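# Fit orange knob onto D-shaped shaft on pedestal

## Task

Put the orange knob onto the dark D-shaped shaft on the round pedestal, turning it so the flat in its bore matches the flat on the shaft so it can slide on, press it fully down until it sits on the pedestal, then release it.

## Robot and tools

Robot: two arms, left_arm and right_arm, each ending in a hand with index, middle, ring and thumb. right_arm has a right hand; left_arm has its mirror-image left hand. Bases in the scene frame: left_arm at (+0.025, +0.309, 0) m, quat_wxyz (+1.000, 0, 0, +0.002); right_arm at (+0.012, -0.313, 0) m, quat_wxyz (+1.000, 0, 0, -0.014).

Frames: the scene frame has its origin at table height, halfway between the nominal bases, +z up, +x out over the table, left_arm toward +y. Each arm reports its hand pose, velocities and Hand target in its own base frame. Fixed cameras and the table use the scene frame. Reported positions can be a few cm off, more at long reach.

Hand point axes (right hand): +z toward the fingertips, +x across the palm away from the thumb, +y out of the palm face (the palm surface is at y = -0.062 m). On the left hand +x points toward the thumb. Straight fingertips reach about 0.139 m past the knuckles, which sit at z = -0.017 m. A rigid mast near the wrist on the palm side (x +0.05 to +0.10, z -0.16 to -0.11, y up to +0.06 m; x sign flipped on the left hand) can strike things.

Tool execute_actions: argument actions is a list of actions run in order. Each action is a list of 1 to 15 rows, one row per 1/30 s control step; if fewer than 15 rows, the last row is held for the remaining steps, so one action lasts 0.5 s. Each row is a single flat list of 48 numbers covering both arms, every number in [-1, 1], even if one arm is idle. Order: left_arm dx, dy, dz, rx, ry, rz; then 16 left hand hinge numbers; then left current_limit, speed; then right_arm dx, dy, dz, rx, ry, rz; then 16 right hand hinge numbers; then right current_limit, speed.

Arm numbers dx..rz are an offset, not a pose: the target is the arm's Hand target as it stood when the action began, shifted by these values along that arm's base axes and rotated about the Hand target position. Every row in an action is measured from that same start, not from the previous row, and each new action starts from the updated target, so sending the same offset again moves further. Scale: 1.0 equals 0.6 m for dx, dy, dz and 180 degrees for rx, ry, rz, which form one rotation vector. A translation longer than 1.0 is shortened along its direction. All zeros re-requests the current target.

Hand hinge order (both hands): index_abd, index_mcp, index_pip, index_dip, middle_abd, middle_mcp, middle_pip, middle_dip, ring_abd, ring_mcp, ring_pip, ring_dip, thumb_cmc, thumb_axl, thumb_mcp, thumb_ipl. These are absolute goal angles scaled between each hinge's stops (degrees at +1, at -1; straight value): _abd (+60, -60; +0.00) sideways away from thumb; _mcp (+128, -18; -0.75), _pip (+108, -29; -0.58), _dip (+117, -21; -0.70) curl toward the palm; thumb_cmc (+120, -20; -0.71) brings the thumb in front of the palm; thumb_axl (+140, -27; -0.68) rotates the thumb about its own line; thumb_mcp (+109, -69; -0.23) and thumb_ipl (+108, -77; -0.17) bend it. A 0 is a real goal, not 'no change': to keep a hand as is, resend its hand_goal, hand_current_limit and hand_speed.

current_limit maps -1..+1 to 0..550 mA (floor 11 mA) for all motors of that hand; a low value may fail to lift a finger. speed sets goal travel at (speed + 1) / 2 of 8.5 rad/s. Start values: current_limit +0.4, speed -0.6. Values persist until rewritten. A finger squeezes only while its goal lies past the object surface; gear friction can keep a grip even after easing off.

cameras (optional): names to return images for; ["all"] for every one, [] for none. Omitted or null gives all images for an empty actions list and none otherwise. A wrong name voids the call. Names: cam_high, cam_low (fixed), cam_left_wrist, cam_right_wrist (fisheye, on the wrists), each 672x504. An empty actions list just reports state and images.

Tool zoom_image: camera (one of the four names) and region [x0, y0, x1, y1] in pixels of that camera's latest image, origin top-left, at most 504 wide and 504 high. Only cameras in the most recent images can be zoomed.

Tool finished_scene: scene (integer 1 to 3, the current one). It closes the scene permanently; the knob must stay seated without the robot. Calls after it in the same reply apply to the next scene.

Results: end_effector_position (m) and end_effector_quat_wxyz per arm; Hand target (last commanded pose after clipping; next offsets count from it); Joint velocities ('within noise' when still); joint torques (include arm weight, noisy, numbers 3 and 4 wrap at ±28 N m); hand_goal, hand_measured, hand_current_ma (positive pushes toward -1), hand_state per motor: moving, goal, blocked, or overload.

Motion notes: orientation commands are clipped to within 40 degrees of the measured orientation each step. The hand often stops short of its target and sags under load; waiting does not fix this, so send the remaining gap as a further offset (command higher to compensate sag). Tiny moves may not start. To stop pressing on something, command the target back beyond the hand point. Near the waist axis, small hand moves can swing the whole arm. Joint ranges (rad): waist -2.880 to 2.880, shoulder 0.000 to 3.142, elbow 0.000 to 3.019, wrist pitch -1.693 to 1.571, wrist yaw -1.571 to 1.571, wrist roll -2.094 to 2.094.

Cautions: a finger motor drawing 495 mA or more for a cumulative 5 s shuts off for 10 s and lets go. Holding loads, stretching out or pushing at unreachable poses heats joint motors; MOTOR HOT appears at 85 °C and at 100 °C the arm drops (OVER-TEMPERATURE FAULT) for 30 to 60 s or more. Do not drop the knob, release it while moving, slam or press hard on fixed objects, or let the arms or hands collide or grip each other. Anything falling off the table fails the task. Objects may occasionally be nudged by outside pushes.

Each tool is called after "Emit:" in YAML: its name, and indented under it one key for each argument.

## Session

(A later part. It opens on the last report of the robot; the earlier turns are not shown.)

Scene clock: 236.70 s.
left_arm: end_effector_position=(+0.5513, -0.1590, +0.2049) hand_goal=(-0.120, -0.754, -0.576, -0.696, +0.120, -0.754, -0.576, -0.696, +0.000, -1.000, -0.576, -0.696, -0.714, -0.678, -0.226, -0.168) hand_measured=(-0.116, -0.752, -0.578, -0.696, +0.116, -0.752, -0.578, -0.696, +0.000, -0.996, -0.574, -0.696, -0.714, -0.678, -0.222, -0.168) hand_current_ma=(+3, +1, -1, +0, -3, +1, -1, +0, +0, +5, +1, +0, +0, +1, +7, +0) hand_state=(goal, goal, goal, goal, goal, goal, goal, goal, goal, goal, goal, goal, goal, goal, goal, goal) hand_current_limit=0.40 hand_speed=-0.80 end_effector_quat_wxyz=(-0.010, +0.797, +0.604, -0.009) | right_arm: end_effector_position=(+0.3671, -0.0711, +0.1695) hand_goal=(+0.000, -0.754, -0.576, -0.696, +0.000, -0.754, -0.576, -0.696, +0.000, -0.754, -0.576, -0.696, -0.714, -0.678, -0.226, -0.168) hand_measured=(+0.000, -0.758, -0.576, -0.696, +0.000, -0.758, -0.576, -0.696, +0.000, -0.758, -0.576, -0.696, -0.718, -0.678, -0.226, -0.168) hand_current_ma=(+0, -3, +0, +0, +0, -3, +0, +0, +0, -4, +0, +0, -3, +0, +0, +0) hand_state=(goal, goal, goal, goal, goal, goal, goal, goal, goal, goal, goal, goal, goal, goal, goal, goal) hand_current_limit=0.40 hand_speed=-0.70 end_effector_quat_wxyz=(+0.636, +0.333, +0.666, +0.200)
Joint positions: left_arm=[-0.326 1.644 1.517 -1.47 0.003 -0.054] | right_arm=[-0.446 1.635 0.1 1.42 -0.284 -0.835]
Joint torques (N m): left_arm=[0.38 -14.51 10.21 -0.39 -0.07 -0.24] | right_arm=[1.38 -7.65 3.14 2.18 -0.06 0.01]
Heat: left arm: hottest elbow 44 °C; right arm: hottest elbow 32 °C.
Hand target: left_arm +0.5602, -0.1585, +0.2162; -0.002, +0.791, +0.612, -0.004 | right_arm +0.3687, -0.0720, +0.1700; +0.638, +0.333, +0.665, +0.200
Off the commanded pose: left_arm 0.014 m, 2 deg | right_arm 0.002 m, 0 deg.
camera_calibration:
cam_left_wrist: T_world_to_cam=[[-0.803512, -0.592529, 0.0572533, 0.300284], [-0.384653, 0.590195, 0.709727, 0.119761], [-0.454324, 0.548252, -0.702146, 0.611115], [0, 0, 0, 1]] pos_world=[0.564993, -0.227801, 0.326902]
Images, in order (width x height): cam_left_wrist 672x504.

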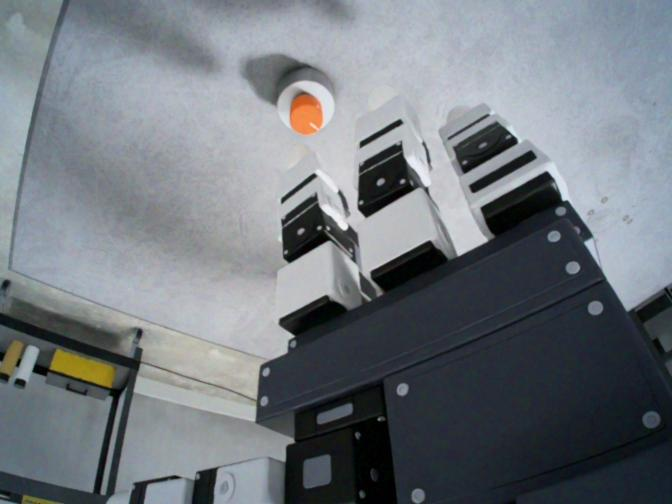

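Emit:
zoom_image:
  camera: "cam_left_wrist"
  region: [275, 60, 345, 130]

Emit:
zoom_image:
  camera: "cam_left_wrist"
  region: [285, 85, 325, 140]

Scaled by 7.200 from the camera's 672x504 image, which has a finer 960x720 frame.

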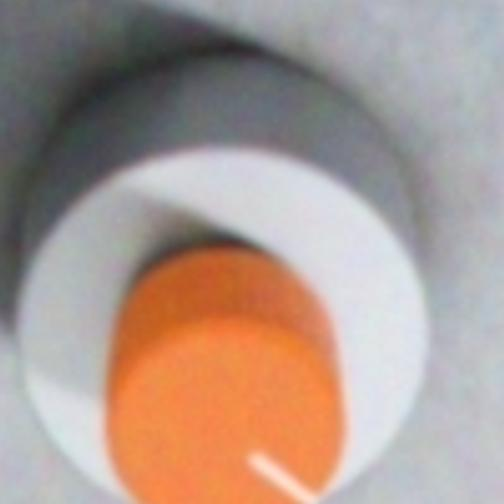

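Scaled by 9.164 from the camera's 672x504 image, which has a finer 960x720 frame.

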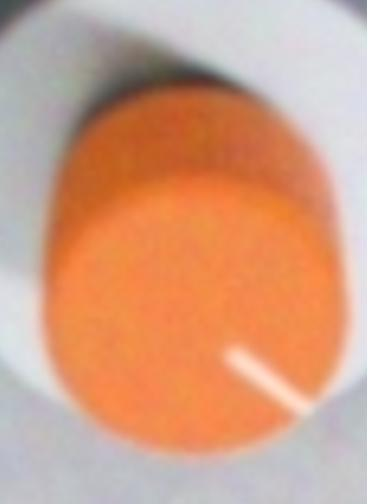

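Emit:
execute_actions:
  actions:
    - [[-0.0087,0.0045,-0.065,0,0,0,0,-0.754,-0.576,-0.696,0.12,-0.754,-0.576,-0.696,0,-1,-0.576,-0.696,-0.714,-0.678,-0.226,-0.168,0.4,-0.8,0,0,0,0,0,0,0,-0.754,-0.576,-0.696,0,-0.754,-0.576,-0.696,0,-0.754,-0.576,-0.696,-0.714,-0.678,-0.226,-0.168,0.4,-0.7]]
  cameras: ["cam_left_wrist"]

Emit:
zoom_image:
  camera: "cam_left_wrist"
  region: [270, 70, 360, 160]

Scene clock: 247.40 s.
left_arm: end_effector_position=(+0.5508, -0.1588, +0.1799) hand_goal=(+0.000, -0.754, -0.576, -0.696, +0.120, -0.754, -0.576, -0.696, +0.000, -1.000, -0.576, -0.696, -0.714, -0.678, -0.226, -0.168) hand_measured=(-0.004, -0.754, -0.578, -0.696, +0.116, -0.754, -0.578, -0.696, +0.000, -0.996, -0.574, -0.696, -0.714, -0.678, -0.222, -0.168) hand_current_ma=(-3, +1, -1, +0, -3, +1, -1, +0, +0, +4, +1, +0, +0, +1, +7, +0) hand_state=(goal, goal, goal, goal, goal, goal, goal, goal, goal, goal, goal, goal, goal, goal, goal, goal) hand_current_limit=0.40 hand_speed=-0.80 end_effector_quat_wxyz=(-0.005, +0.796, +0.605, -0.005) | right_arm: end_effector_position=(+0.3671, -0.0711, +0.1695) hand_goal=(+0.000, -0.754, -0.576, -0.696, +0.000, -0.754, -0.576, -0.696, +0.000, -0.754, -0.576, -0.696, -0.714, -0.678, -0.226, -0.168) hand_measured=(+0.000, -0.758, -0.576, -0.696, +0.000, -0.758, -0.576, -0.696, +0.000, -0.758, -0.576, -0.696, -0.718, -0.678, -0.226, -0.168) hand_current_ma=(+0, -3, +0, +0, +0, -3, +0, +0, +0, -4, +0, +0, -3, +0, +0, +0) hand_state=(goal, goal, goal, goal, goal, goal, goal, goal, goal, goal, goal, goal, goal, goal, goal, goal) hand_current_limit=0.40 hand_speed=-0.70 end_effector_quat_wxyz=(+0.636, +0.333, +0.666, +0.200)
Joint positions: left_arm=[-0.326 1.645 1.449 -1.388 0.003 -0.054] | right_arm=[-0.446 1.635 0.1 1.42 -0.284 -0.835]
Joint torques (N m): left_arm=[0.5 -14.62 7.66 0.49 -0.08 -0.22] | right_arm=[1.38 -7.71 3.14 2.19 -0.06 0.01]
Heat: left arm: hottest elbow 47 °C; right arm: hottest elbow 32 °C.
Hand target: left_arm +0.5550, -0.1558, +0.1771; -0.003, +0.791, +0.612, -0.004 | right_arm +0.3687, -0.0720, +0.1700; +0.638, +0.333, +0.665, +0.200
Off the commanded pose: left_arm 0.006 m, 1 deg | right_arm 0.002 m, 0 deg.
camera_calibration:
cam_left_wrist: T_world_to_cam=[[-0.803984, -0.592571, 0.0496843, 0.303039], [-0.393752, 0.593113, 0.702266, 0.143992], [-0.445611, 0.545047, -0.710179, 0.589433], [0, 0, 0, 1]] pos_world=[0.562993, -0.2271, 0.302426]
Images, in order (width x height): cam_left_wrist 672x504.

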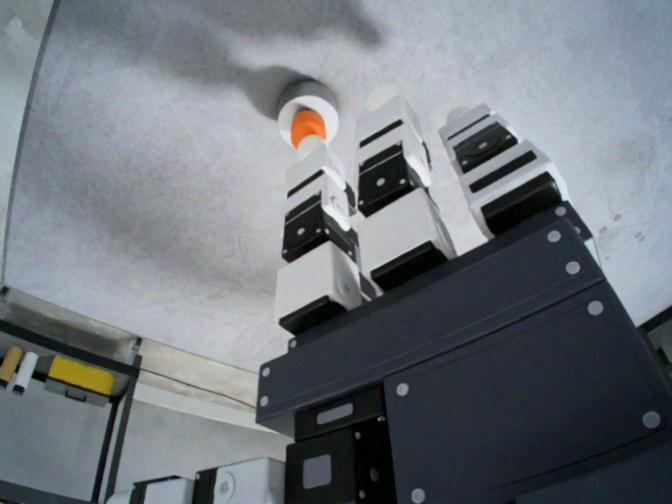

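Scaled by 5.600 from the camera's 672x504 image, which has a finer 960x720 frame.

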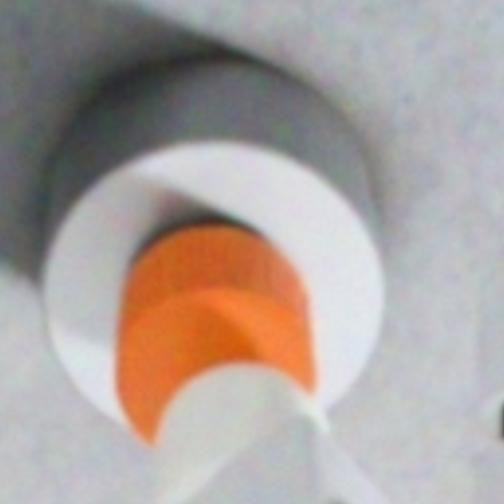

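Emit:
execute_actions:
  actions:
    - [[0.004,0.005,0.05,0,-0.002,0,0,-0.754,-0.576,-0.696,0.12,-0.754,-0.576,-0.696,0,-1,-0.576,-0.696,-0.714,-0.678,-0.226,-0.168,0.4,-0.8,0,0,0,0,0,0,0,-0.754,-0.576,-0.696,0,-0.754,-0.576,-0.696,0,-0.754,-0.576,-0.696,-0.714,-0.678,-0.226,-0.168,0.4,-0.7]]
    - [[0,0,-0.058,0,0,0,0,-0.754,-0.576,-0.696,0.12,-0.754,-0.576,-0.696,0,-1,-0.576,-0.696,-0.714,-0.678,-0.226,-0.168,0.4,-0.8,0,0,0,0,0,0,0,-0.754,-0.576,-0.696,0,-0.754,-0.576,-0.696,0,-0.754,-0.576,-0.696,-0.714,-0.678,-0.226,-0.168,0.4,-0.7]]
  cameras: ["cam_left_wrist"]

Emit:
zoom_image:
  camera: "cam_left_wrist"
  region: [270, 70, 360, 160]

Scene clock: 250.63 s.
left_arm: end_effector_position=(+0.5546, -0.1566, +0.1804) hand_goal=(+0.000, -0.754, -0.576, -0.696, +0.120, -0.754, -0.576, -0.696, +0.000, -1.000, -0.576, -0.696, -0.714, -0.678, -0.226, -0.168) hand_measured=(-0.004, -0.754, -0.578, -0.696, +0.116, -0.754, -0.578, -0.696, +0.000, -0.996, -0.574, -0.696, -0.714, -0.678, -0.222, -0.168) hand_current_ma=(-3, +0, -1, +0, -3, +0, -1, +0, +0, +3, +1, +0, +0, +1, +7, +0) hand_state=(goal, goal, goal, goal, goal, goal, goal, goal, goal, goal, goal, goal, goal, goal, goal, goal) hand_current_limit=0.40 hand_speed=-0.80 end_effector_quat_wxyz=(+0.002, +0.795, +0.607, -0.001) | right_arm: end_effector_position=(+0.3671, -0.0711, +0.1695) hand_goal=(+0.000, -0.754, -0.576, -0.696, +0.000, -0.754, -0.576, -0.696, +0.000, -0.754, -0.576, -0.696, -0.714, -0.678, -0.226, -0.168) hand_measured=(+0.000, -0.758, -0.576, -0.696, +0.000, -0.758, -0.576, -0.696, +0.000, -0.758, -0.576, -0.696, -0.718, -0.678, -0.226, -0.168) hand_current_ma=(+0, -3, +0, +0, +0, -3, +0, +0, +0, -4, +0, +0, -3, +0, +0, +0) hand_state=(goal, goal, goal, goal, goal, goal, goal, goal, goal, goal, goal, goal, goal, goal, goal, goal) hand_current_limit=0.40 hand_speed=-0.70 end_effector_quat_wxyz=(+0.636, +0.333, +0.666, +0.200)
Joint positions: left_arm=[-0.321 1.643 1.444 -1.369 0.003 -0.054] | right_arm=[-0.446 1.635 0.1 1.42 -0.284 -0.835]
Joint torques (N m): left_arm=[0.5 -14.15 7.23 0.54 -0.14 -0.14] | right_arm=[1.32 -7.71 3.12 2.18 -0.06 0.01]
Heat: left arm: hottest elbow 47 °C; right arm: hottest elbow 32 °C.
Hand target: left_arm +0.5574, -0.1526, +0.1722; -0.001, +0.790, +0.612, -0.002 | right_arm +0.3687, -0.0720, +0.1700; +0.638, +0.333, +0.665, +0.200
Off the commanded pose: left_arm 0.009 m, 1 deg | right_arm 0.002 m, 0 deg.
camera_calibration:
cam_left_wrist: T_world_to_cam=[[-0.801242, -0.596983, 0.0402801, 0.306807], [-0.408055, 0.594426, 0.692927, 0.153698], [-0.437609, 0.538766, -0.719881, 0.586506], [0, 0, 0, 1]] pos_world=[0.565205, -0.224193, 0.303356]
Images, in order (width x height): cam_left_wrist 672x504.

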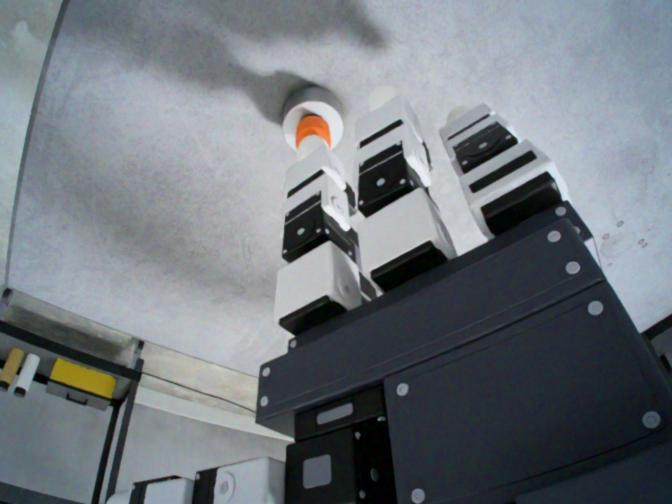

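Scaled by 5.600 from the camera's 672x504 image, which has a finer 960x720 frame.

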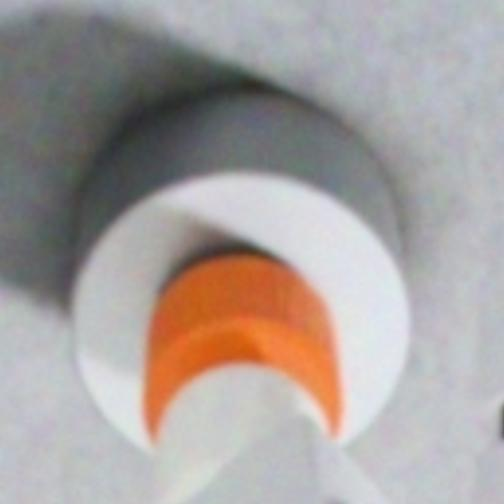

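Emit:
execute_actions:
  actions:
    - [[0,0,-0.02,0,0,0,0,-0.754,-0.576,-0.696,0.12,-0.754,-0.576,-0.696,0,-1,-0.576,-0.696,-0.714,-0.678,-0.226,-0.168,0.7,-0.8,0,0,0,0,0,0,0,-0.754,-0.576,-0.696,0,-0.754,-0.576,-0.696,0,-0.754,-0.576,-0.696,-0.714,-0.678,-0.226,-0.168,0.4,-0.7]]

Emit:
execute_actions:
  actions:
    - [[0,0,-0.015,0,0,0,0,-0.754,-0.576,-0.696,0.12,-0.754,-0.576,-0.696,0,-1,-0.576,-0.696,-0.714,-0.678,-0.226,-0.168,0.7,-0.8,0,0,0,0,0,0,0,-0.754,-0.576,-0.696,0,-0.754,-0.576,-0.696,0,-0.754,-0.576,-0.696,-0.714,-0.678,-0.226,-0.168,0.4,-0.7]]
  cameras: ["cam_left_wrist"]

Emit:
zoom_image:
  camera: "cam_left_wrist"
  region: [270, 70, 360, 160]

Scene clock: 258.90 s.
left_arm: end_effector_position=(+0.5572, -0.1572, +0.1783) hand_goal=(+0.000, -0.754, -0.576, -0.696, +0.120, -0.754, -0.576, -0.696, +0.000, -1.000, -0.576, -0.696, -0.714, -0.678, -0.226, -0.168) hand_measured=(+0.004, -0.764, -0.582, -0.698, +0.116, -0.754, -0.578, -0.696, +0.000, -0.996, -0.574, -0.696, -0.714, -0.678, -0.222, -0.168) hand_current_ma=(+4, -17, -7, -3, -3, +0, -1, +0, +0, +3, +1, +0, +0, +1, +7, +0) hand_state=(goal, goal, goal, goal, goal, goal, goal, goal, goal, goal, goal, goal, goal, goal, goal, goal) hand_current_limit=0.70 hand_speed=-0.80 end_effector_quat_wxyz=(+0.008, +0.795, +0.607, +0.004) | right_arm: end_effector_position=(+0.3671, -0.0711, +0.1695) hand_goal=(+0.000, -0.754, -0.576, -0.696, +0.000, -0.754, -0.576, -0.696, +0.000, -0.754, -0.576, -0.696, -0.714, -0.678, -0.226, -0.168) hand_measured=(+0.000, -0.758, -0.576, -0.696, +0.000, -0.758, -0.576, -0.696, +0.000, -0.758, -0.576, -0.696, -0.718, -0.678, -0.226, -0.168) hand_current_ma=(+0, -3, +0, +0, +0, -3, +0, +0, +0, -4, +0, +0, -3, +0, +0, +0) hand_state=(goal, goal, goal, goal, goal, goal, goal, goal, goal, goal, goal, goal, goal, goal, goal, goal) hand_current_limit=0.40 hand_speed=-0.70 end_effector_quat_wxyz=(+0.636, +0.333, +0.666, +0.200)
Joint positions: left_arm=[-0.321 1.642 1.434 -1.345 0.002 -0.054] | right_arm=[-0.446 1.635 0.1 1.42 -0.284 -0.835]
Joint torques (N m): left_arm=[0.38 -13.45 6.3 0.88 -0.1 -0.14] | right_arm=[1.38 -7.71 3.12 2.18 -0.05 0.01]
Heat: left arm: hottest elbow 47 °C; right arm: hottest elbow 32 °C.
Hand target: left_arm +0.5574, -0.1526, +0.1604; -0.001, +0.790, +0.612, -0.002 | right_arm +0.3687, -0.0720, +0.1700; +0.638, +0.333, +0.665, +0.200
Off the commanded pose: left_arm 0.019 m, 1 deg | right_arm 0.002 m, 0 deg.

Scene clock: 259.60 s.
left_arm: end_effector_position=(+0.5582, -0.1574, +0.1785) hand_goal=(+0.000, -0.754, -0.576, -0.696, +0.120, -0.754, -0.576, -0.696, +0.000, -1.000, -0.576, -0.696, -0.714, -0.678, -0.226, -0.168) hand_measured=(+0.006, -0.776, -0.590, -0.704, +0.116, -0.754, -0.578, -0.696, +0.000, -0.996, -0.574, -0.696, -0.714, -0.678, -0.222, -0.168) hand_current_ma=(+6, -44, -21, -10, -3, +0, -1, +0, +0, +3, +1, +0, +0, +1, +7, +0) hand_state=(goal, blocked, goal, goal, goal, goal, goal, goal, goal, goal, goal, goal, goal, goal, goal, goal) hand_current_limit=0.70 hand_speed=-0.80 end_effector_quat_wxyz=(+0.014, +0.795, +0.607, +0.009) | right_arm: end_effector_position=(+0.3671, -0.0711, +0.1695) hand_goal=(+0.000, -0.754, -0.576, -0.696, +0.000, -0.754, -0.576, -0.696, +0.000, -0.754, -0.576, -0.696, -0.714, -0.678, -0.226, -0.168) hand_measured=(+0.000, -0.758, -0.576, -0.696, +0.000, -0.758, -0.576, -0.696, +0.000, -0.758, -0.576, -0.696, -0.718, -0.678, -0.226, -0.168) hand_current_ma=(+0, -3, +0, +0, +0, -3, +0, +0, +0, -4, +0, +0, -3, +0, +0, +0) hand_state=(goal, goal, goal, goal, goal, goal, goal, goal, goal, goal, goal, goal, goal, goal, goal, goal) hand_current_limit=0.40 hand_speed=-0.70 end_effector_quat_wxyz=(+0.636, +0.333, +0.666, +0.200)
Joint positions: left_arm=[-0.321 1.636 1.424 -1.326 0.001 -0.054] | right_arm=[-0.446 1.635 0.1 1.42 -0.284 -0.835]
Joint torques (N m): left_arm=[0.5 -12.57 5.74 0.99 -0.07 -0.14] | right_arm=[1.32 -7.71 3.14 2.18 -0.06 0.01]
Heat: left arm: hottest elbow 47 °C; right arm: hottest elbow 32 °C.
Hand target: left_arm +0.5574, -0.1526, +0.1512; -0.001, +0.790, +0.612, -0.002 | right_arm +0.3687, -0.0720, +0.1700; +0.638, +0.333, +0.665, +0.200
Off the commanded pose: left_arm 0.028 m, 2 deg | right_arm 0.002 m, 0 deg.
camera_calibration:
cam_left_wrist: T_world_to_cam=[[-0.802158, -0.596722, 0.0215792, 0.313299], [-0.427608, 0.599295, 0.676755, 0.171549], [-0.416767, 0.533637, -0.735892, 0.577615], [0, 0, 0, 1]] pos_world=[0.565402, -0.224092, 0.302205]
Images, in order (width x height): cam_left_wrist 672x504.

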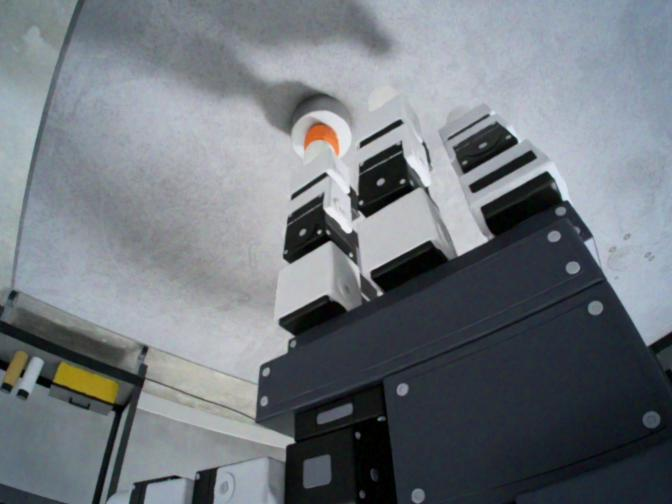

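Scaled by 5.600 from the camera's 672x504 image, which has a finer 960x720 frame.

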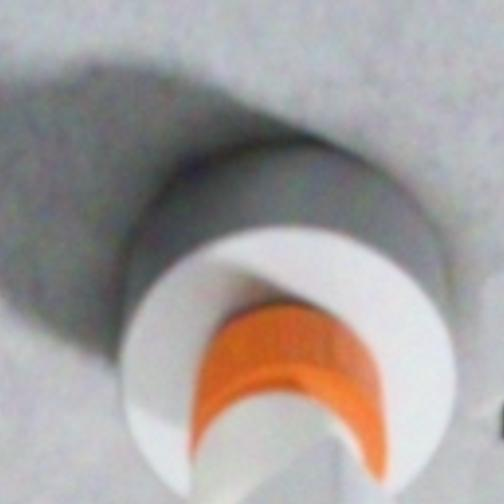

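Emit:
execute_actions:
  actions:
    - [[-0.003,0,-0.02,0,0.004,0,0,-0.754,-0.576,-0.696,0.12,-0.754,-0.576,-0.696,0,-1,-0.576,-0.696,-0.714,-0.678,-0.226,-0.168,0.8,-0.8,0,0,0,0,0,0,0,-0.754,-0.576,-0.696,0,-0.754,-0.576,-0.696,0,-0.754,-0.576,-0.696,-0.714,-0.678,-0.226,-0.168,0.4,-0.7]]

Emit:
execute_actions:
  actions:
    - [[0,0,-0.02,0,0.002,0,0,-0.754,-0.576,-0.696,0.12,-0.754,-0.576,-0.696,0,-1,-0.576,-0.696,-0.714,-0.678,-0.226,-0.168,0.8,-0.8,0,0,0,0,0,0,0,-0.754,-0.576,-0.696,0,-0.754,-0.576,-0.696,0,-0.754,-0.576,-0.696,-0.714,-0.678,-0.226,-0.168,0.4,-0.7]]
  cameras: ["cam_left_wrist"]

Emit:
zoom_image:
  camera: "cam_left_wrist"
  region: [270, 70, 360, 160]

Scene clock: 266.00 s.
left_arm: end_effector_position=(+0.5582, -0.1574, +0.1782) hand_goal=(+0.000, -0.754, -0.576, -0.696, +0.120, -0.754, -0.576, -0.696, +0.000, -1.000, -0.576, -0.696, -0.714, -0.678, -0.226, -0.168) hand_measured=(+0.006, -0.780, -0.592, -0.706, +0.116, -0.754, -0.578, -0.696, +0.000, -0.996, -0.574, -0.696, -0.714, -0.678, -0.222, -0.168) hand_current_ma=(+6, -56, -28, -13, -3, +0, -1, +0, +0, +3, +1, +0, +0, +1, +7, +0) hand_state=(goal, blocked, goal, goal, goal, goal, goal, goal, goal, goal, goal, goal, goal, goal, goal, goal) hand_current_limit=0.80 hand_speed=-0.80 end_effector_quat_wxyz=(+0.017, +0.795, +0.607, +0.011) | right_arm: end_effector_position=(+0.3671, -0.0711, +0.1695) hand_goal=(+0.000, -0.754, -0.576, -0.696, +0.000, -0.754, -0.576, -0.696, +0.000, -0.754, -0.576, -0.696, -0.714, -0.678, -0.226, -0.168) hand_measured=(+0.000, -0.758, -0.576, -0.696, +0.000, -0.758, -0.576, -0.696, +0.000, -0.758, -0.576, -0.696, -0.718, -0.678, -0.226, -0.168) hand_current_ma=(+0, -3, +0, +0, +0, -3, +0, +0, +0, -4, +0, +0, -3, +0, +0, +0) hand_state=(goal, goal, goal, goal, goal, goal, goal, goal, goal, goal, goal, goal, goal, goal, goal, goal) hand_current_limit=0.40 hand_speed=-0.70 end_effector_quat_wxyz=(+0.636, +0.333, +0.666, +0.200)
Joint positions: left_arm=[-0.321 1.632 1.414 -1.313 0.001 -0.054] | right_arm=[-0.446 1.635 0.1 1.42 -0.284 -0.835]
Joint torques (N m): left_arm=[0.5 -11.34 5.14 1.1 0.08 -0.13] | right_arm=[1.32 -7.71 3.12 2.18 -0.06 0.01]
Heat: left arm: hottest elbow 46 °C; right arm: hottest elbow 32 °C.
Hand target: left_arm +0.5556, -0.1526, +0.1392; -0.004, +0.790, +0.612, -0.007 | right_arm +0.3687, -0.0720, +0.1700; +0.638, +0.333, +0.665, +0.200
Off the commanded pose: left_arm 0.039 m, 3 deg | right_arm 0.002 m, 0 deg.

Scene clock: 266.70 s.
left_arm: end_effector_position=(+0.5592, -0.1576, +0.1780) hand_goal=(+0.000, -0.754, -0.576, -0.696, +0.120, -0.754, -0.576, -0.696, +0.000, -1.000, -0.576, -0.696, -0.714, -0.678, -0.226, -0.168) hand_measured=(+0.006, -0.790, -0.600, -0.710, +0.116, -0.754, -0.578, -0.696, +0.000, -0.996, -0.574, -0.696, -0.714, -0.678, -0.222, -0.168) hand_current_ma=(+7, -88, -46, -23, -3, +0, -1, +0, +0, +3, +1, +0, +0, +1, +7, +0) hand_state=(goal, blocked, blocked, goal, goal, goal, goal, goal, goal, goal, goal, goal, goal, goal, goal, goal) hand_current_limit=0.80 hand_speed=-0.80 end_effector_quat_wxyz=(+0.023, +0.794, +0.607, +0.015) | right_arm: end_effector_position=(+0.3671, -0.0711, +0.1695) hand_goal=(+0.000, -0.754, -0.576, -0.696, +0.000, -0.754, -0.576, -0.696, +0.000, -0.754, -0.576, -0.696, -0.714, -0.678, -0.226, -0.168) hand_measured=(+0.000, -0.758, -0.576, -0.696, +0.000, -0.758, -0.576, -0.696, +0.000, -0.758, -0.576, -0.696, -0.718, -0.678, -0.226, -0.168) hand_current_ma=(+0, -3, +0, +0, +0, -3, +0, +0, +0, -4, +0, +0, -3, +0, +0, +0) hand_state=(goal, goal, goal, goal, goal, goal, goal, goal, goal, goal, goal, goal, goal, goal, goal, goal) hand_current_limit=0.40 hand_speed=-0.70 end_effector_quat_wxyz=(+0.636, +0.333, +0.666, +0.200)
Joint positions: left_arm=[-0.321 1.627 1.405 -1.294 0.001 -0.054] | right_arm=[-0.446 1.635 0.1 1.42 -0.284 -0.835]
Joint torques (N m): left_arm=[0.5 -10.11 4.59 1.2 0.16 -0.13] | right_arm=[1.32 -7.71 3.12 2.18 -0.06 0.01]
Heat: left arm: hottest elbow 46 °C; right arm: hottest elbow 32 °C.
Hand target: left_arm +0.5556, -0.1526, +0.1272; -0.006, +0.790, +0.612, -0.009 | right_arm +0.3687, -0.0720, +0.1700; +0.638, +0.333, +0.665, +0.200
Off the commanded pose: left_arm 0.051 m, 4 deg | right_arm 0.002 m, 0 deg.
camera_calibration:
cam_left_wrist: T_world_to_cam=[[-0.802438, -0.596674, 0.00858348, 0.316387], [-0.441772, 0.603664, 0.663647, 0.183291], [-0.401162, 0.528743, -0.747997, 0.570457], [0, 0, 0, 1]] pos_world=[0.5637, -0.223492, 0.302344]
Images, in order (width x height): cam_left_wrist 672x504.

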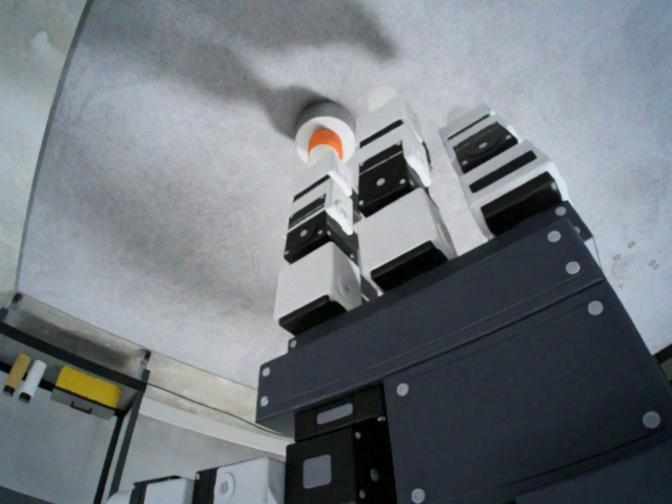

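Scaled by 5.600 from the camera's 672x504 image, which has a finer 960x720 frame.

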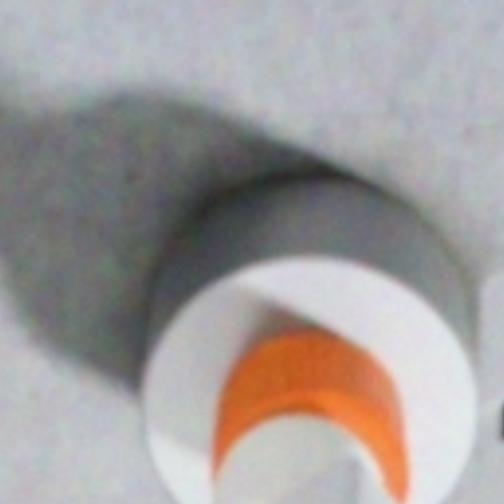

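Emit:
execute_actions:
  actions:
    - [[0,0,0.09,0,-0.006,0,-0.12,-0.754,-0.576,-0.696,0.12,-0.754,-0.576,-0.696,0,-1,-0.576,-0.696,-0.714,-0.678,-0.226,-0.168,0.4,-0.8,0,0,0,0,0,0,0,-0.754,-0.576,-0.696,0,-0.754,-0.576,-0.696,0,-0.754,-0.576,-0.696,-0.714,-0.678,-0.226,-0.168,0.4,-0.7]]
    - [[0.02,-0.02,0.09,0,0,0,-0.12,-0.754,-0.576,-0.696,0.12,-0.754,-0.576,-0.696,0,-1,-0.576,-0.696,-0.714,-0.678,-0.226,-0.168,0.4,-0.8,0,0,0,0,0,0,0,-0.754,-0.576,-0.696,0,-0.754,-0.576,-0.696,0,-0.754,-0.576,-0.696,-0.714,-0.678,-0.226,-0.168,0.4,-0.7]]
    - [[0.065,-0.08,0,0,0,0,-0.12,-0.754,-0.576,-0.696,0.12,-0.754,-0.576,-0.696,0,-1,-0.576,-0.696,-0.714,-0.678,-0.226,-0.168,0.4,-0.8,0,0,0,0,0,0,0,-0.754,-0.576,-0.696,0,-0.754,-0.576,-0.696,0,-0.754,-0.576,-0.696,-0.714,-0.678,-0.226,-0.168,0.4,-0.7]]
    - [[0.065,-0.08,0,0,0,0,-0.12,-0.754,-0.576,-0.696,0.12,-0.754,-0.576,-0.696,0,-1,-0.576,-0.696,-0.714,-0.678,-0.226,-0.168,0.4,-0.8,0,0,0,0,0,0,0,-0.754,-0.576,-0.696,0,-0.754,-0.576,-0.696,0,-0.754,-0.576,-0.696,-0.714,-0.678,-0.226,-0.168,0.4,-0.7]]
  cameras: ["cam_left_wrist", "cam_low"]

Emit:
zoom_image:
  camera: "cam_low"
  region: [425, 250, 465, 290]

Scene clock: 279.40 s.
left_arm: end_effector_position=(+0.6360, -0.2603, +0.2219) hand_goal=(-0.120, -0.754, -0.576, -0.696, +0.120, -0.754, -0.576, -0.696, +0.000, -1.000, -0.576, -0.696, -0.714, -0.678, -0.226, -0.168) hand_measured=(-0.118, -0.752, -0.578, -0.698, +0.116, -0.752, -0.576, -0.696, +0.000, -0.996, -0.574, -0.696, -0.714, -0.678, -0.222, -0.168) hand_current_ma=(+2, +2, -1, -3, -3, +2, -1, +0, +0, +4, +1, +0, +0, +1, +7, +0) hand_state=(goal, goal, goal, goal, goal, goal, goal, goal, goal, goal, goal, goal, goal, goal, goal, goal) hand_current_limit=0.40 hand_speed=-0.80 end_effector_quat_wxyz=(-0.012, +0.797, +0.604, -0.007) | right_arm: end_effector_position=(+0.3671, -0.0711, +0.1695) hand_goal=(+0.000, -0.754, -0.576, -0.696, +0.000, -0.754, -0.576, -0.696, +0.000, -0.754, -0.576, -0.696, -0.714, -0.678, -0.226, -0.168) hand_measured=(+0.000, -0.758, -0.576, -0.696, +0.000, -0.758, -0.576, -0.696, +0.000, -0.758, -0.576, -0.696, -0.718, -0.678, -0.226, -0.168) hand_current_ma=(+0, -3, +0, +0, +0, -3, +0, +0, +0, -4, +0, +0, -3, +0, +0, +0) hand_state=(goal, goal, goal, goal, goal, goal, goal, goal, goal, goal, goal, goal, goal, goal, goal, goal) hand_current_limit=0.40 hand_speed=-0.70 end_effector_quat_wxyz=(+0.636, +0.333, +0.666, +0.200)
Joint positions: left_arm=[-0.441 1.97 2.019 -1.648 0.001 -0.168] | right_arm=[-0.446 1.635 0.1 1.42 -0.284 -0.835]
Joint torques (N m): left_arm=[0.44 -19.31 11.08 -0.42 -0.05 -0.24] | right_arm=[1.32 -7.71 3.14 2.19 -0.06 0.01]
Heat: left arm: hottest elbow 45 °C; right arm: hottest elbow 32 °C.
Hand target: left_arm +0.6456, -0.2605, +0.2352; -0.001, +0.790, +0.613, -0.002 | right_arm +0.3687, -0.0720, +0.1700; +0.638, +0.333, +0.665, +0.200
Off the commanded pose: left_arm 0.016 m, 2 deg | right_arm 0.002 m, 0 deg.
camera_calibration:
cam_left_wrist: T_world_to_cam=[[-0.803838, -0.59244, 0.0534743, 0.308411], [-0.384817, 0.58646, 0.712727, 0.198574], [-0.453609, 0.552339, -0.6994, 0.71706], [0, 0, 0, 1]] pos_world=[0.649592, -0.329801, 0.343491]
Images, in order (width x height): cam_low 672x504, cam_left_wrist 672x504.

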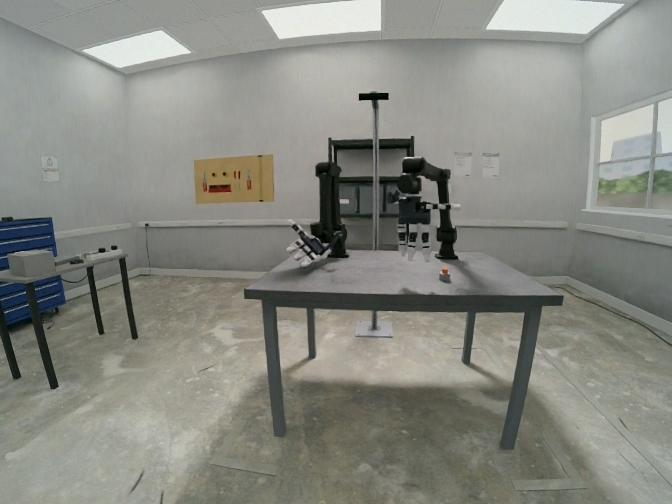

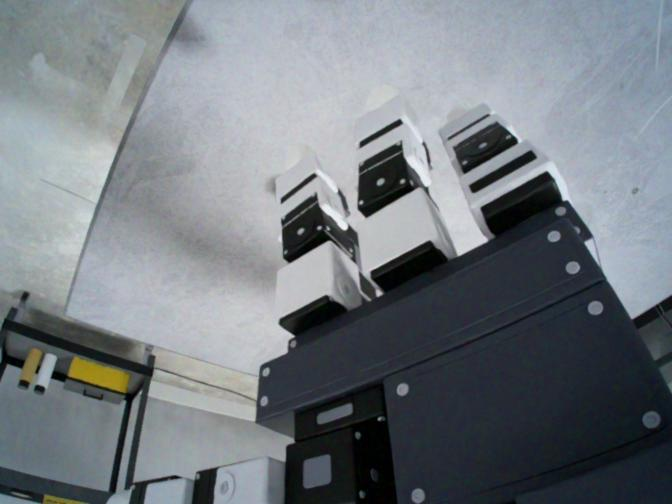

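Scaled by 12.600 from the camera's 672x504 image, which has a finer 960x720 frame.

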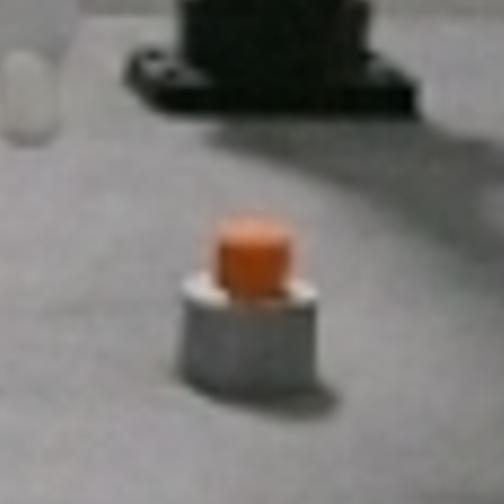

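Emit:
execute_actions:
  actions:
    - [[-0.065,-0.055,0,0,0,0,-0.12,-0.754,-0.576,-0.696,0.12,-0.754,-0.576,-0.696,0,-1,-0.576,-0.696,-0.714,-0.678,-0.226,-0.168,0.4,-0.8,0,0,0,0,0,0,0,-0.754,-0.576,-0.696,0,-0.754,-0.576,-0.696,0,-0.754,-0.576,-0.696,-0.714,-0.678,-0.226,-0.168,0.4,-0.7]]
  cameras: ["cam_left_wrist", "cam_high"]

Scene clock: 282.80 s.
left_arm: end_effector_position=(+0.6037, -0.2960, +0.2344) hand_goal=(-0.120, -0.754, -0.576, -0.696, +0.120, -0.754, -0.576, -0.696, +0.000, -1.000, -0.576, -0.696, -0.714, -0.678, -0.226, -0.168) hand_measured=(-0.118, -0.752, -0.578, -0.698, +0.116, -0.752, -0.576, -0.696, +0.000, -0.996, -0.574, -0.696, -0.714, -0.678, -0.222, -0.168) hand_current_ma=(+2, +2, -1, -3, -3, +2, +0, +0, +0, +6, +1, +0, +0, +1, +7, +0) hand_state=(goal, goal, goal, goal, goal, goal, goal, goal, goal, goal, goal, goal, goal, goal, goal, goal) hand_current_limit=0.40 hand_speed=-0.80 end_effector_quat_wxyz=(-0.005, +0.796, +0.605, -0.004) | right_arm: end_effector_position=(+0.3671, -0.0711, +0.1695) hand_goal=(+0.000, -0.754, -0.576, -0.696, +0.000, -0.754, -0.576, -0.696, +0.000, -0.754, -0.576, -0.696, -0.714, -0.678, -0.226, -0.168) hand_measured=(+0.000, -0.758, -0.576, -0.696, +0.000, -0.758, -0.576, -0.696, +0.000, -0.758, -0.576, -0.696, -0.718, -0.678, -0.226, -0.168) hand_current_ma=(+0, -3, +0, +0, +0, -3, +0, +0, +0, -4, +0, +0, -3, +0, +0, +0) hand_state=(goal, goal, goal, goal, goal, goal, goal, goal, goal, goal, goal, goal, goal, goal, goal, goal) hand_current_limit=0.40 hand_speed=-0.70 end_effector_quat_wxyz=(+0.636, +0.333, +0.666, +0.200)
Joint positions: left_arm=[-0.518 1.922 1.976 -1.637 0.003 -0.246] | right_arm=[-0.446 1.635 0.1 1.42 -0.284 -0.835]
Joint torques (N m): left_arm=[0.32 -19.66 7.54 0.47 -0.12 -0.23] | right_arm=[1.38 -7.71 3.12 2.19 -0.05 0.01]
Heat: left arm: hottest elbow 45 °C; right arm: hottest elbow 32 °C.
Hand target: left_arm +0.6065, -0.2938, +0.2351; -0.001, +0.791, +0.612, -0.002 | right_arm +0.3687, -0.0720, +0.1700; +0.638, +0.333, +0.665, +0.200
Off the commanded pose: left_arm 0.004 m, 1 deg | right_arm 0.002 m, 0 deg.
camera_calibration:
cam_left_wrist: T_world_to_cam=[[-0.803583, -0.593304, 0.047376, 0.261684], [-0.395032, 0.591188, 0.703169, 0.20791], [-0.445201, 0.54634, -0.709443, 0.726367], [0, 0, 0, 1]] pos_world=[0.615795, -0.364499, 0.356723]
Images, in order (width x height): cam_high 672x504, cam_left_wrist 672x504.

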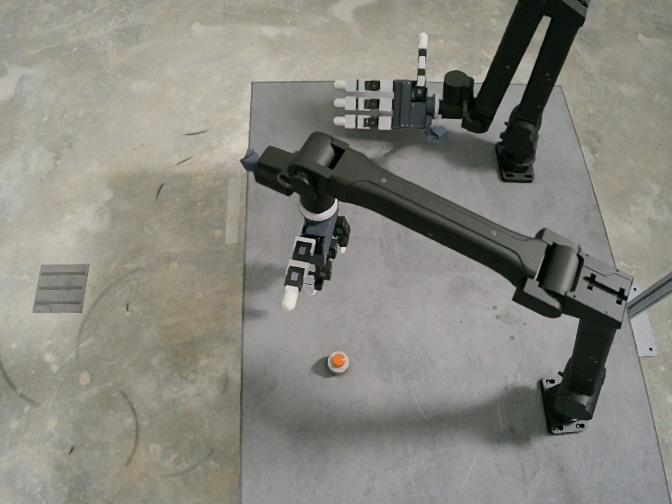

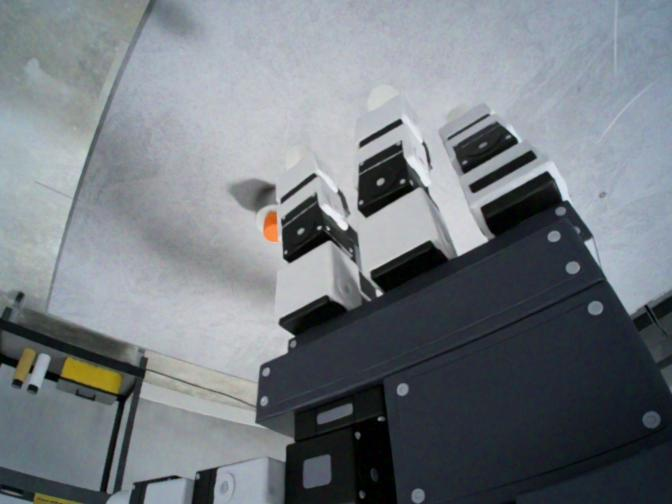

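Emit:
execute_actions:
  actions:
    - [[-0.05,-0.035,0,0,0,0,-0.12,-0.754,-0.576,-0.696,0.12,-0.754,-0.576,-0.696,0,-1,-0.576,-0.696,-0.714,-0.678,-0.226,-0.168,0.4,-0.8,0,0,0,0,0,0,0,-0.754,-0.576,-0.696,0,-0.754,-0.576,-0.696,0,-0.754,-0.576,-0.696,-0.714,-0.678,-0.226,-0.168,0.4,-0.7]]
  cameras: ["cam_left_wrist", "cam_high"]

Emit:
zoom_image:
  camera: "cam_left_wrist"
  region: [195, 185, 275, 265]

Emit:
zoom_image:
  camera: "cam_high"
  region: [318, 342, 358, 382]

Scene clock: 285.57 s.
left_arm: end_effector_position=(+0.5734, -0.3193, +0.2318) hand_goal=(-0.120, -0.754, -0.576, -0.696, +0.120, -0.754, -0.576, -0.696, +0.000, -1.000, -0.576, -0.696, -0.714, -0.678, -0.226, -0.168) hand_measured=(-0.118, -0.752, -0.576, -0.698, +0.116, -0.750, -0.576, -0.696, +0.000, -0.994, -0.574, -0.696, -0.714, -0.678, -0.222, -0.168) hand_current_ma=(+2, +3, -1, -3, -3, +3, +0, +0, +0, +7, +1, +0, +0, +1, +7, +0) hand_state=(goal, goal, goal, goal, goal, goal, goal, goal, goal, goal, goal, goal, goal, goal, goal, goal) hand_current_limit=0.40 hand_speed=-0.80 end_effector_quat_wxyz=(-0.007, +0.798, +0.603, -0.004) | right_arm: end_effector_position=(+0.3671, -0.0711, +0.1695) hand_goal=(+0.000, -0.754, -0.576, -0.696, +0.000, -0.754, -0.576, -0.696, +0.000, -0.754, -0.576, -0.696, -0.714, -0.678, -0.226, -0.168) hand_measured=(+0.000, -0.758, -0.576, -0.696, +0.000, -0.758, -0.576, -0.696, +0.000, -0.758, -0.576, -0.696, -0.718, -0.678, -0.226, -0.168) hand_current_ma=(+0, -3, +0, +0, +0, -3, +0, +0, +0, -4, +0, +0, -3, +0, +0, +0) hand_state=(goal, goal, goal, goal, goal, goal, goal, goal, goal, goal, goal, goal, goal, goal, goal, goal) hand_current_limit=0.40 hand_speed=-0.70 end_effector_quat_wxyz=(+0.636, +0.333, +0.666, +0.200)
Joint positions: left_arm=[-0.578 1.883 1.91 -1.615 0.003 -0.303] | right_arm=[-0.446 1.635 0.1 1.42 -0.284 -0.835]
Joint torques (N m): left_arm=[0.44 -19.43 7.47 0.5 -0.12 -0.21] | right_arm=[1.38 -7.71 3.12 2.18 -0.05 0.01]
Heat: left arm: hottest elbow 45 °C; right arm: hottest elbow 32 °C.
Hand target: left_arm +0.5766, -0.3147, +0.2353; -0.001, +0.790, +0.613, -0.002 | right_arm +0.3687, -0.0720, +0.1700; +0.638, +0.333, +0.665, +0.200
Off the commanded pose: left_arm 0.006 m, 2 deg | right_arm 0.002 m, 0 deg.
camera_calibration:
cam_left_wrist: T_world_to_cam=[[-0.805961, -0.590033, 0.0478341, 0.225977], [-0.390541, 0.590704, 0.706078, 0.208119], [-0.444865, 0.55039, -0.706516, 0.724216], [0, 0, 0, 1]] pos_world=[0.585586, -0.388204, 0.353913]
Images, in order (width x height): cam_high 672x504, cam_left_wrist 672x504.

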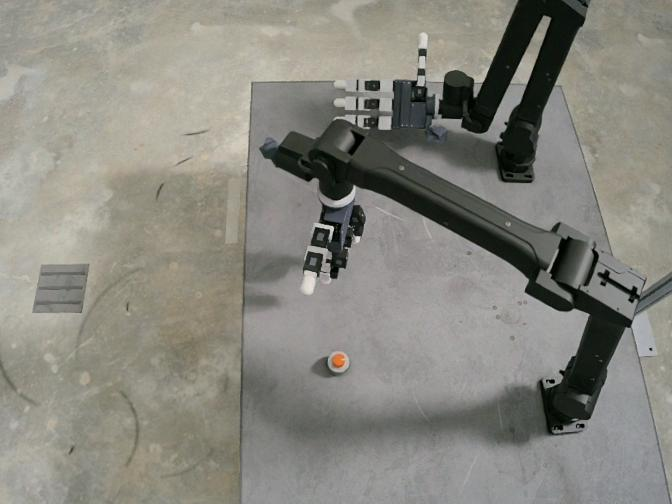

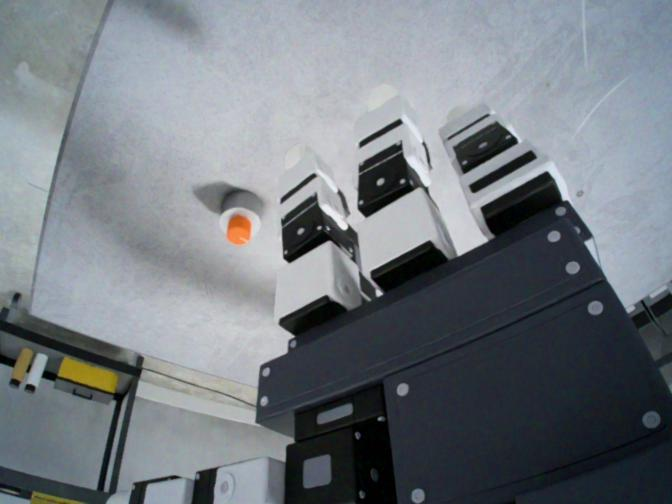

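Scaled by 6.300 from the camera's 672x504 image, which has a finer 960x720 frame.

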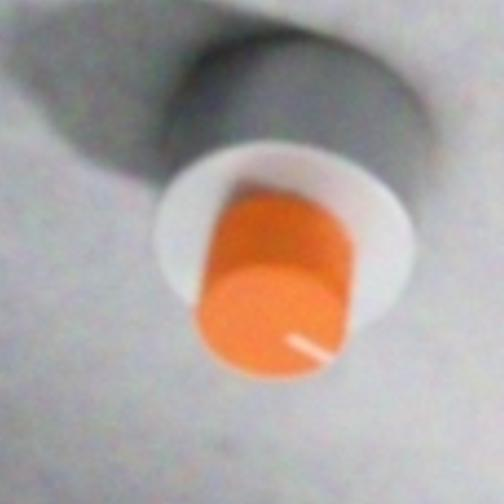

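Scaled by 12.600 from the camera's 672x504 image, which has a finer 960x720 frame.

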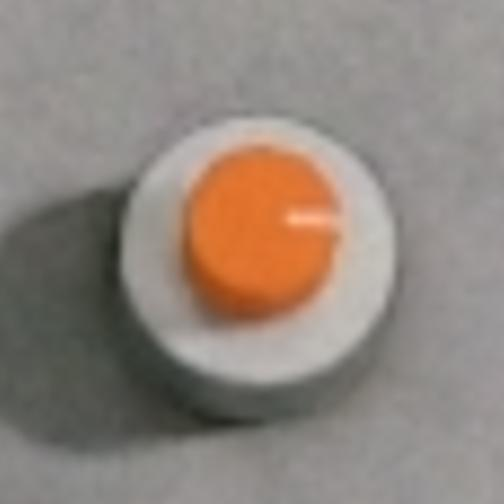

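Emit:
execute_actions:
  actions:
    - [[0,0,-0.12,0,0,0,-0.12,-0.754,-0.576,-0.696,0.12,-0.754,-0.576,-0.696,0,-1,-0.576,-0.696,-0.714,-0.678,-0.226,-0.168,0.4,-0.8,0,0,0,0,0,0,0,-0.754,-0.576,-0.696,0,-0.754,-0.576,-0.696,0,-0.754,-0.576,-0.696,-0.714,-0.678,-0.226,-0.168,0.4,-0.7]]
  cameras: ["cam_left_wrist"]

Scene clock: 294.30 s.
left_arm: end_effector_position=(+0.5707, -0.3171, +0.1575) hand_goal=(-0.120, -0.754, -0.576, -0.696, +0.120, -0.754, -0.576, -0.696, +0.000, -1.000, -0.576, -0.696, -0.714, -0.678, -0.226, -0.168) hand_measured=(-0.118, -0.752, -0.576, -0.698, +0.116, -0.752, -0.576, -0.696, +0.000, -0.996, -0.574, -0.696, -0.714, -0.678, -0.222, -0.168) hand_current_ma=(+1, +2, +0, -2, -2, +2, +0, +0, +0, +5, +1, +0, +0, +1, +5, +0) hand_state=(goal, goal, goal, goal, goal, goal, goal, goal, goal, goal, goal, goal, goal, goal, goal, goal) hand_current_limit=0.40 hand_speed=-0.80 end_effector_quat_wxyz=(-0.010, +0.797, +0.604, -0.005) | right_arm: end_effector_position=(+0.3671, -0.0711, +0.1695) hand_goal=(+0.000, -0.754, -0.576, -0.696, +0.000, -0.754, -0.576, -0.696, +0.000, -0.754, -0.576, -0.696, -0.714, -0.678, -0.226, -0.168) hand_measured=(+0.000, -0.758, -0.576, -0.696, +0.000, -0.758, -0.576, -0.696, +0.000, -0.758, -0.576, -0.696, -0.718, -0.678, -0.226, -0.168) hand_current_ma=(+0, -3, +0, +0, +0, -3, +0, +0, +0, -4, +0, +0, -3, +0, +0, +0) hand_state=(goal, goal, goal, goal, goal, goal, goal, goal, goal, goal, goal, goal, goal, goal, goal, goal) hand_current_limit=0.40 hand_speed=-0.70 end_effector_quat_wxyz=(+0.636, +0.333, +0.666, +0.200)
Joint positions: left_arm=[-0.578 1.891 1.729 -1.431 0.003 -0.304] | right_arm=[-0.446 1.635 0.1 1.42 -0.284 -0.835]
Joint torques (N m): left_arm=[0.44 -19.14 8.06 0.4 -0.12 -0.22] | right_arm=[1.38 -7.71 3.14 2.18 -0.05 0.01]
Heat: left arm: hottest elbow 46 °C; right arm: hottest elbow 32 °C.
Hand target: left_arm +0.5764, -0.3148, +0.1632; -0.001, +0.791, +0.612, -0.002 | right_arm +0.3687, -0.0720, +0.1700; +0.638, +0.333, +0.665, +0.200
Off the commanded pose: left_arm 0.009 m, 2 deg | right_arm 0.002 m, 0 deg.
camera_calibration:
cam_left_wrist: T_world_to_cam=[[-0.804558, -0.591741, 0.05029, 0.226836], [-0.387914, 0.587764, 0.709969, 0.255202], [-0.449676, 0.551703, -0.702435, 0.671796], [0, 0, 0, 1]] pos_world=[0.58359, -0.386402, 0.2793]
Images, in order (width x height): cam_left_wrist 672x504.

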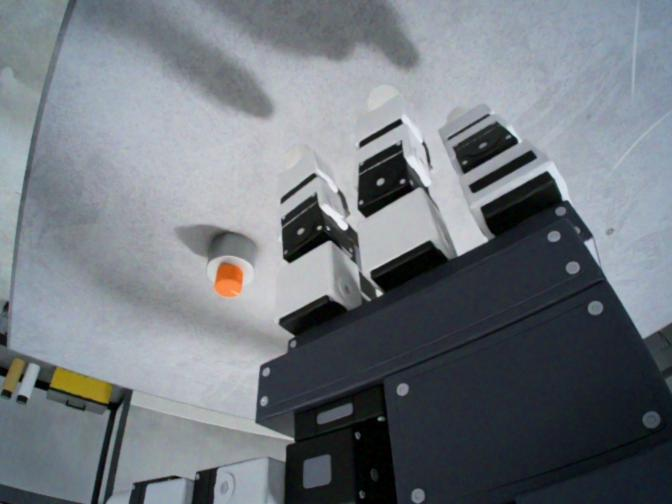

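Emit:
zoom_image:
  camera: "cam_left_wrist"
  region: [200, 225, 270, 305]

Emit:
zoom_image:
  camera: "cam_left_wrist"
  region: [205, 245, 255, 285]

Scaled by 6.300 from the camera's 672x504 image, which has a finer 960x720 frame.

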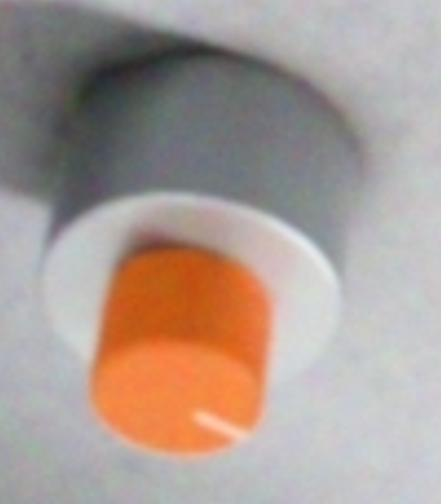

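Scaled by 10.080 from the camera's 672x504 image, which has a finer 960x720 frame.

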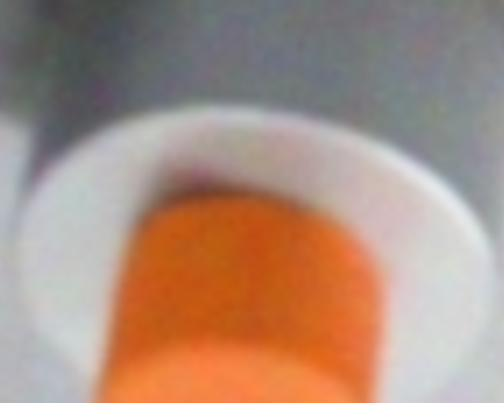

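Emit:
execute_actions:
  actions:
    - [[-0.085,0.11,0.02,0,0,0,0,-0.754,-0.576,-0.696,0.12,-0.754,-0.576,-0.696,0,-1,-0.576,-0.696,-0.714,-0.678,-0.226,-0.168,0.4,-0.8,0,0,0,0,0,0,0,-0.754,-0.576,-0.696,0,-0.754,-0.576,-0.696,0,-0.754,-0.576,-0.696,-0.714,-0.678,-0.226,-0.168,0.4,-0.7]]
    - [[0,0,-0.07,0,0,0,0,-0.754,-0.576,-0.696,0.12,-0.754,-0.576,-0.696,0,-1,-0.576,-0.696,-0.714,-0.678,-0.226,-0.168,0.4,-0.8,0,0,0,0,0,0,0,-0.754,-0.576,-0.696,0,-0.754,-0.576,-0.696,0,-0.754,-0.576,-0.696,-0.714,-0.678,-0.226,-0.168,0.4,-0.7]]
  cameras: ["cam_left_wrist"]

Scene clock: 311.03 s.
left_arm: end_effector_position=(+0.5242, -0.2422, +0.1327) hand_goal=(+0.000, -0.754, -0.576, -0.696, +0.120, -0.754, -0.576, -0.696, +0.000, -1.000, -0.576, -0.696, -0.714, -0.678, -0.226, -0.168) hand_measured=(-0.004, -0.754, -0.576, -0.698, +0.118, -0.754, -0.576, -0.696, +0.000, -0.996, -0.574, -0.696, -0.714, -0.678, -0.222, -0.168) hand_current_ma=(-3, +0, +0, -2, -1, +0, +0, +0, +0, +3, +1, +0, +0, +1, +5, +0) hand_state=(goal, goal, goal, goal, goal, goal, goal, goal, goal, goal, goal, goal, goal, goal, goal, goal) hand_current_limit=0.40 hand_speed=-0.80 end_effector_quat_wxyz=(-0.005, +0.784, +0.621, -0.004) | right_arm: end_effector_position=(+0.3671, -0.0711, +0.1695) hand_goal=(+0.000, -0.754, -0.576, -0.696, +0.000, -0.754, -0.576, -0.696, +0.000, -0.754, -0.576, -0.696, -0.714, -0.678, -0.226, -0.168) hand_measured=(+0.000, -0.758, -0.576, -0.696, +0.000, -0.758, -0.576, -0.696, +0.000, -0.758, -0.576, -0.696, -0.718, -0.678, -0.226, -0.168) hand_current_ma=(+0, -3, +0, +0, +0, -3, +0, +0, +0, -4, +0, +0, -3, +0, +0, +0) hand_state=(goal, goal, goal, goal, goal, goal, goal, goal, goal, goal, goal, goal, goal, goal, goal, goal) hand_current_limit=0.40 hand_speed=-0.70 end_effector_quat_wxyz=(+0.636, +0.333, +0.666, +0.200)
Joint positions: left_arm=[-0.51 1.704 1.397 -1.277 0.003 -0.279] | right_arm=[-0.446 1.635 0.1 1.42 -0.284 -0.835]
Joint torques (N m): left_arm=[-0.56 -15.5 7.49 0.43 -0.14 0.11] | right_arm=[1.32 -7.71 3.14 2.17 -0.06 0.01]
Heat: left arm: hottest elbow 46 °C; right arm: hottest elbow 31 °C.
Hand target: left_arm +0.5255, -0.2486, +0.1333; -0.001, +0.791, +0.612, -0.002 | right_arm +0.3687, -0.0720, +0.1700; +0.638, +0.333, +0.665, +0.200
Off the commanded pose: left_arm 0.007 m, 1 deg | right_arm 0.002 m, 0 deg.
camera_calibration:
cam_left_wrist: T_world_to_cam=[[-0.778469, -0.625903, 0.0472463, 0.213423], [-0.418859, 0.574066, 0.703567, 0.224477], [-0.467487, 0.527915, -0.709057, 0.596622], [0, 0, 0, 1]] pos_world=[0.53908, -0.310248, 0.255021]
Images, in order (width x height): cam_left_wrist 672x504.

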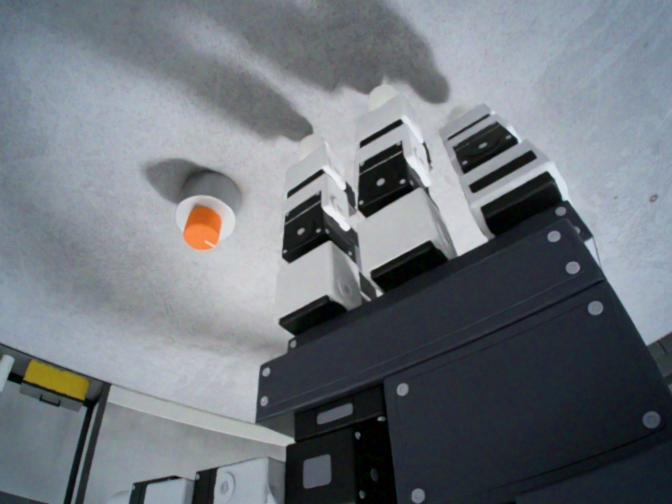

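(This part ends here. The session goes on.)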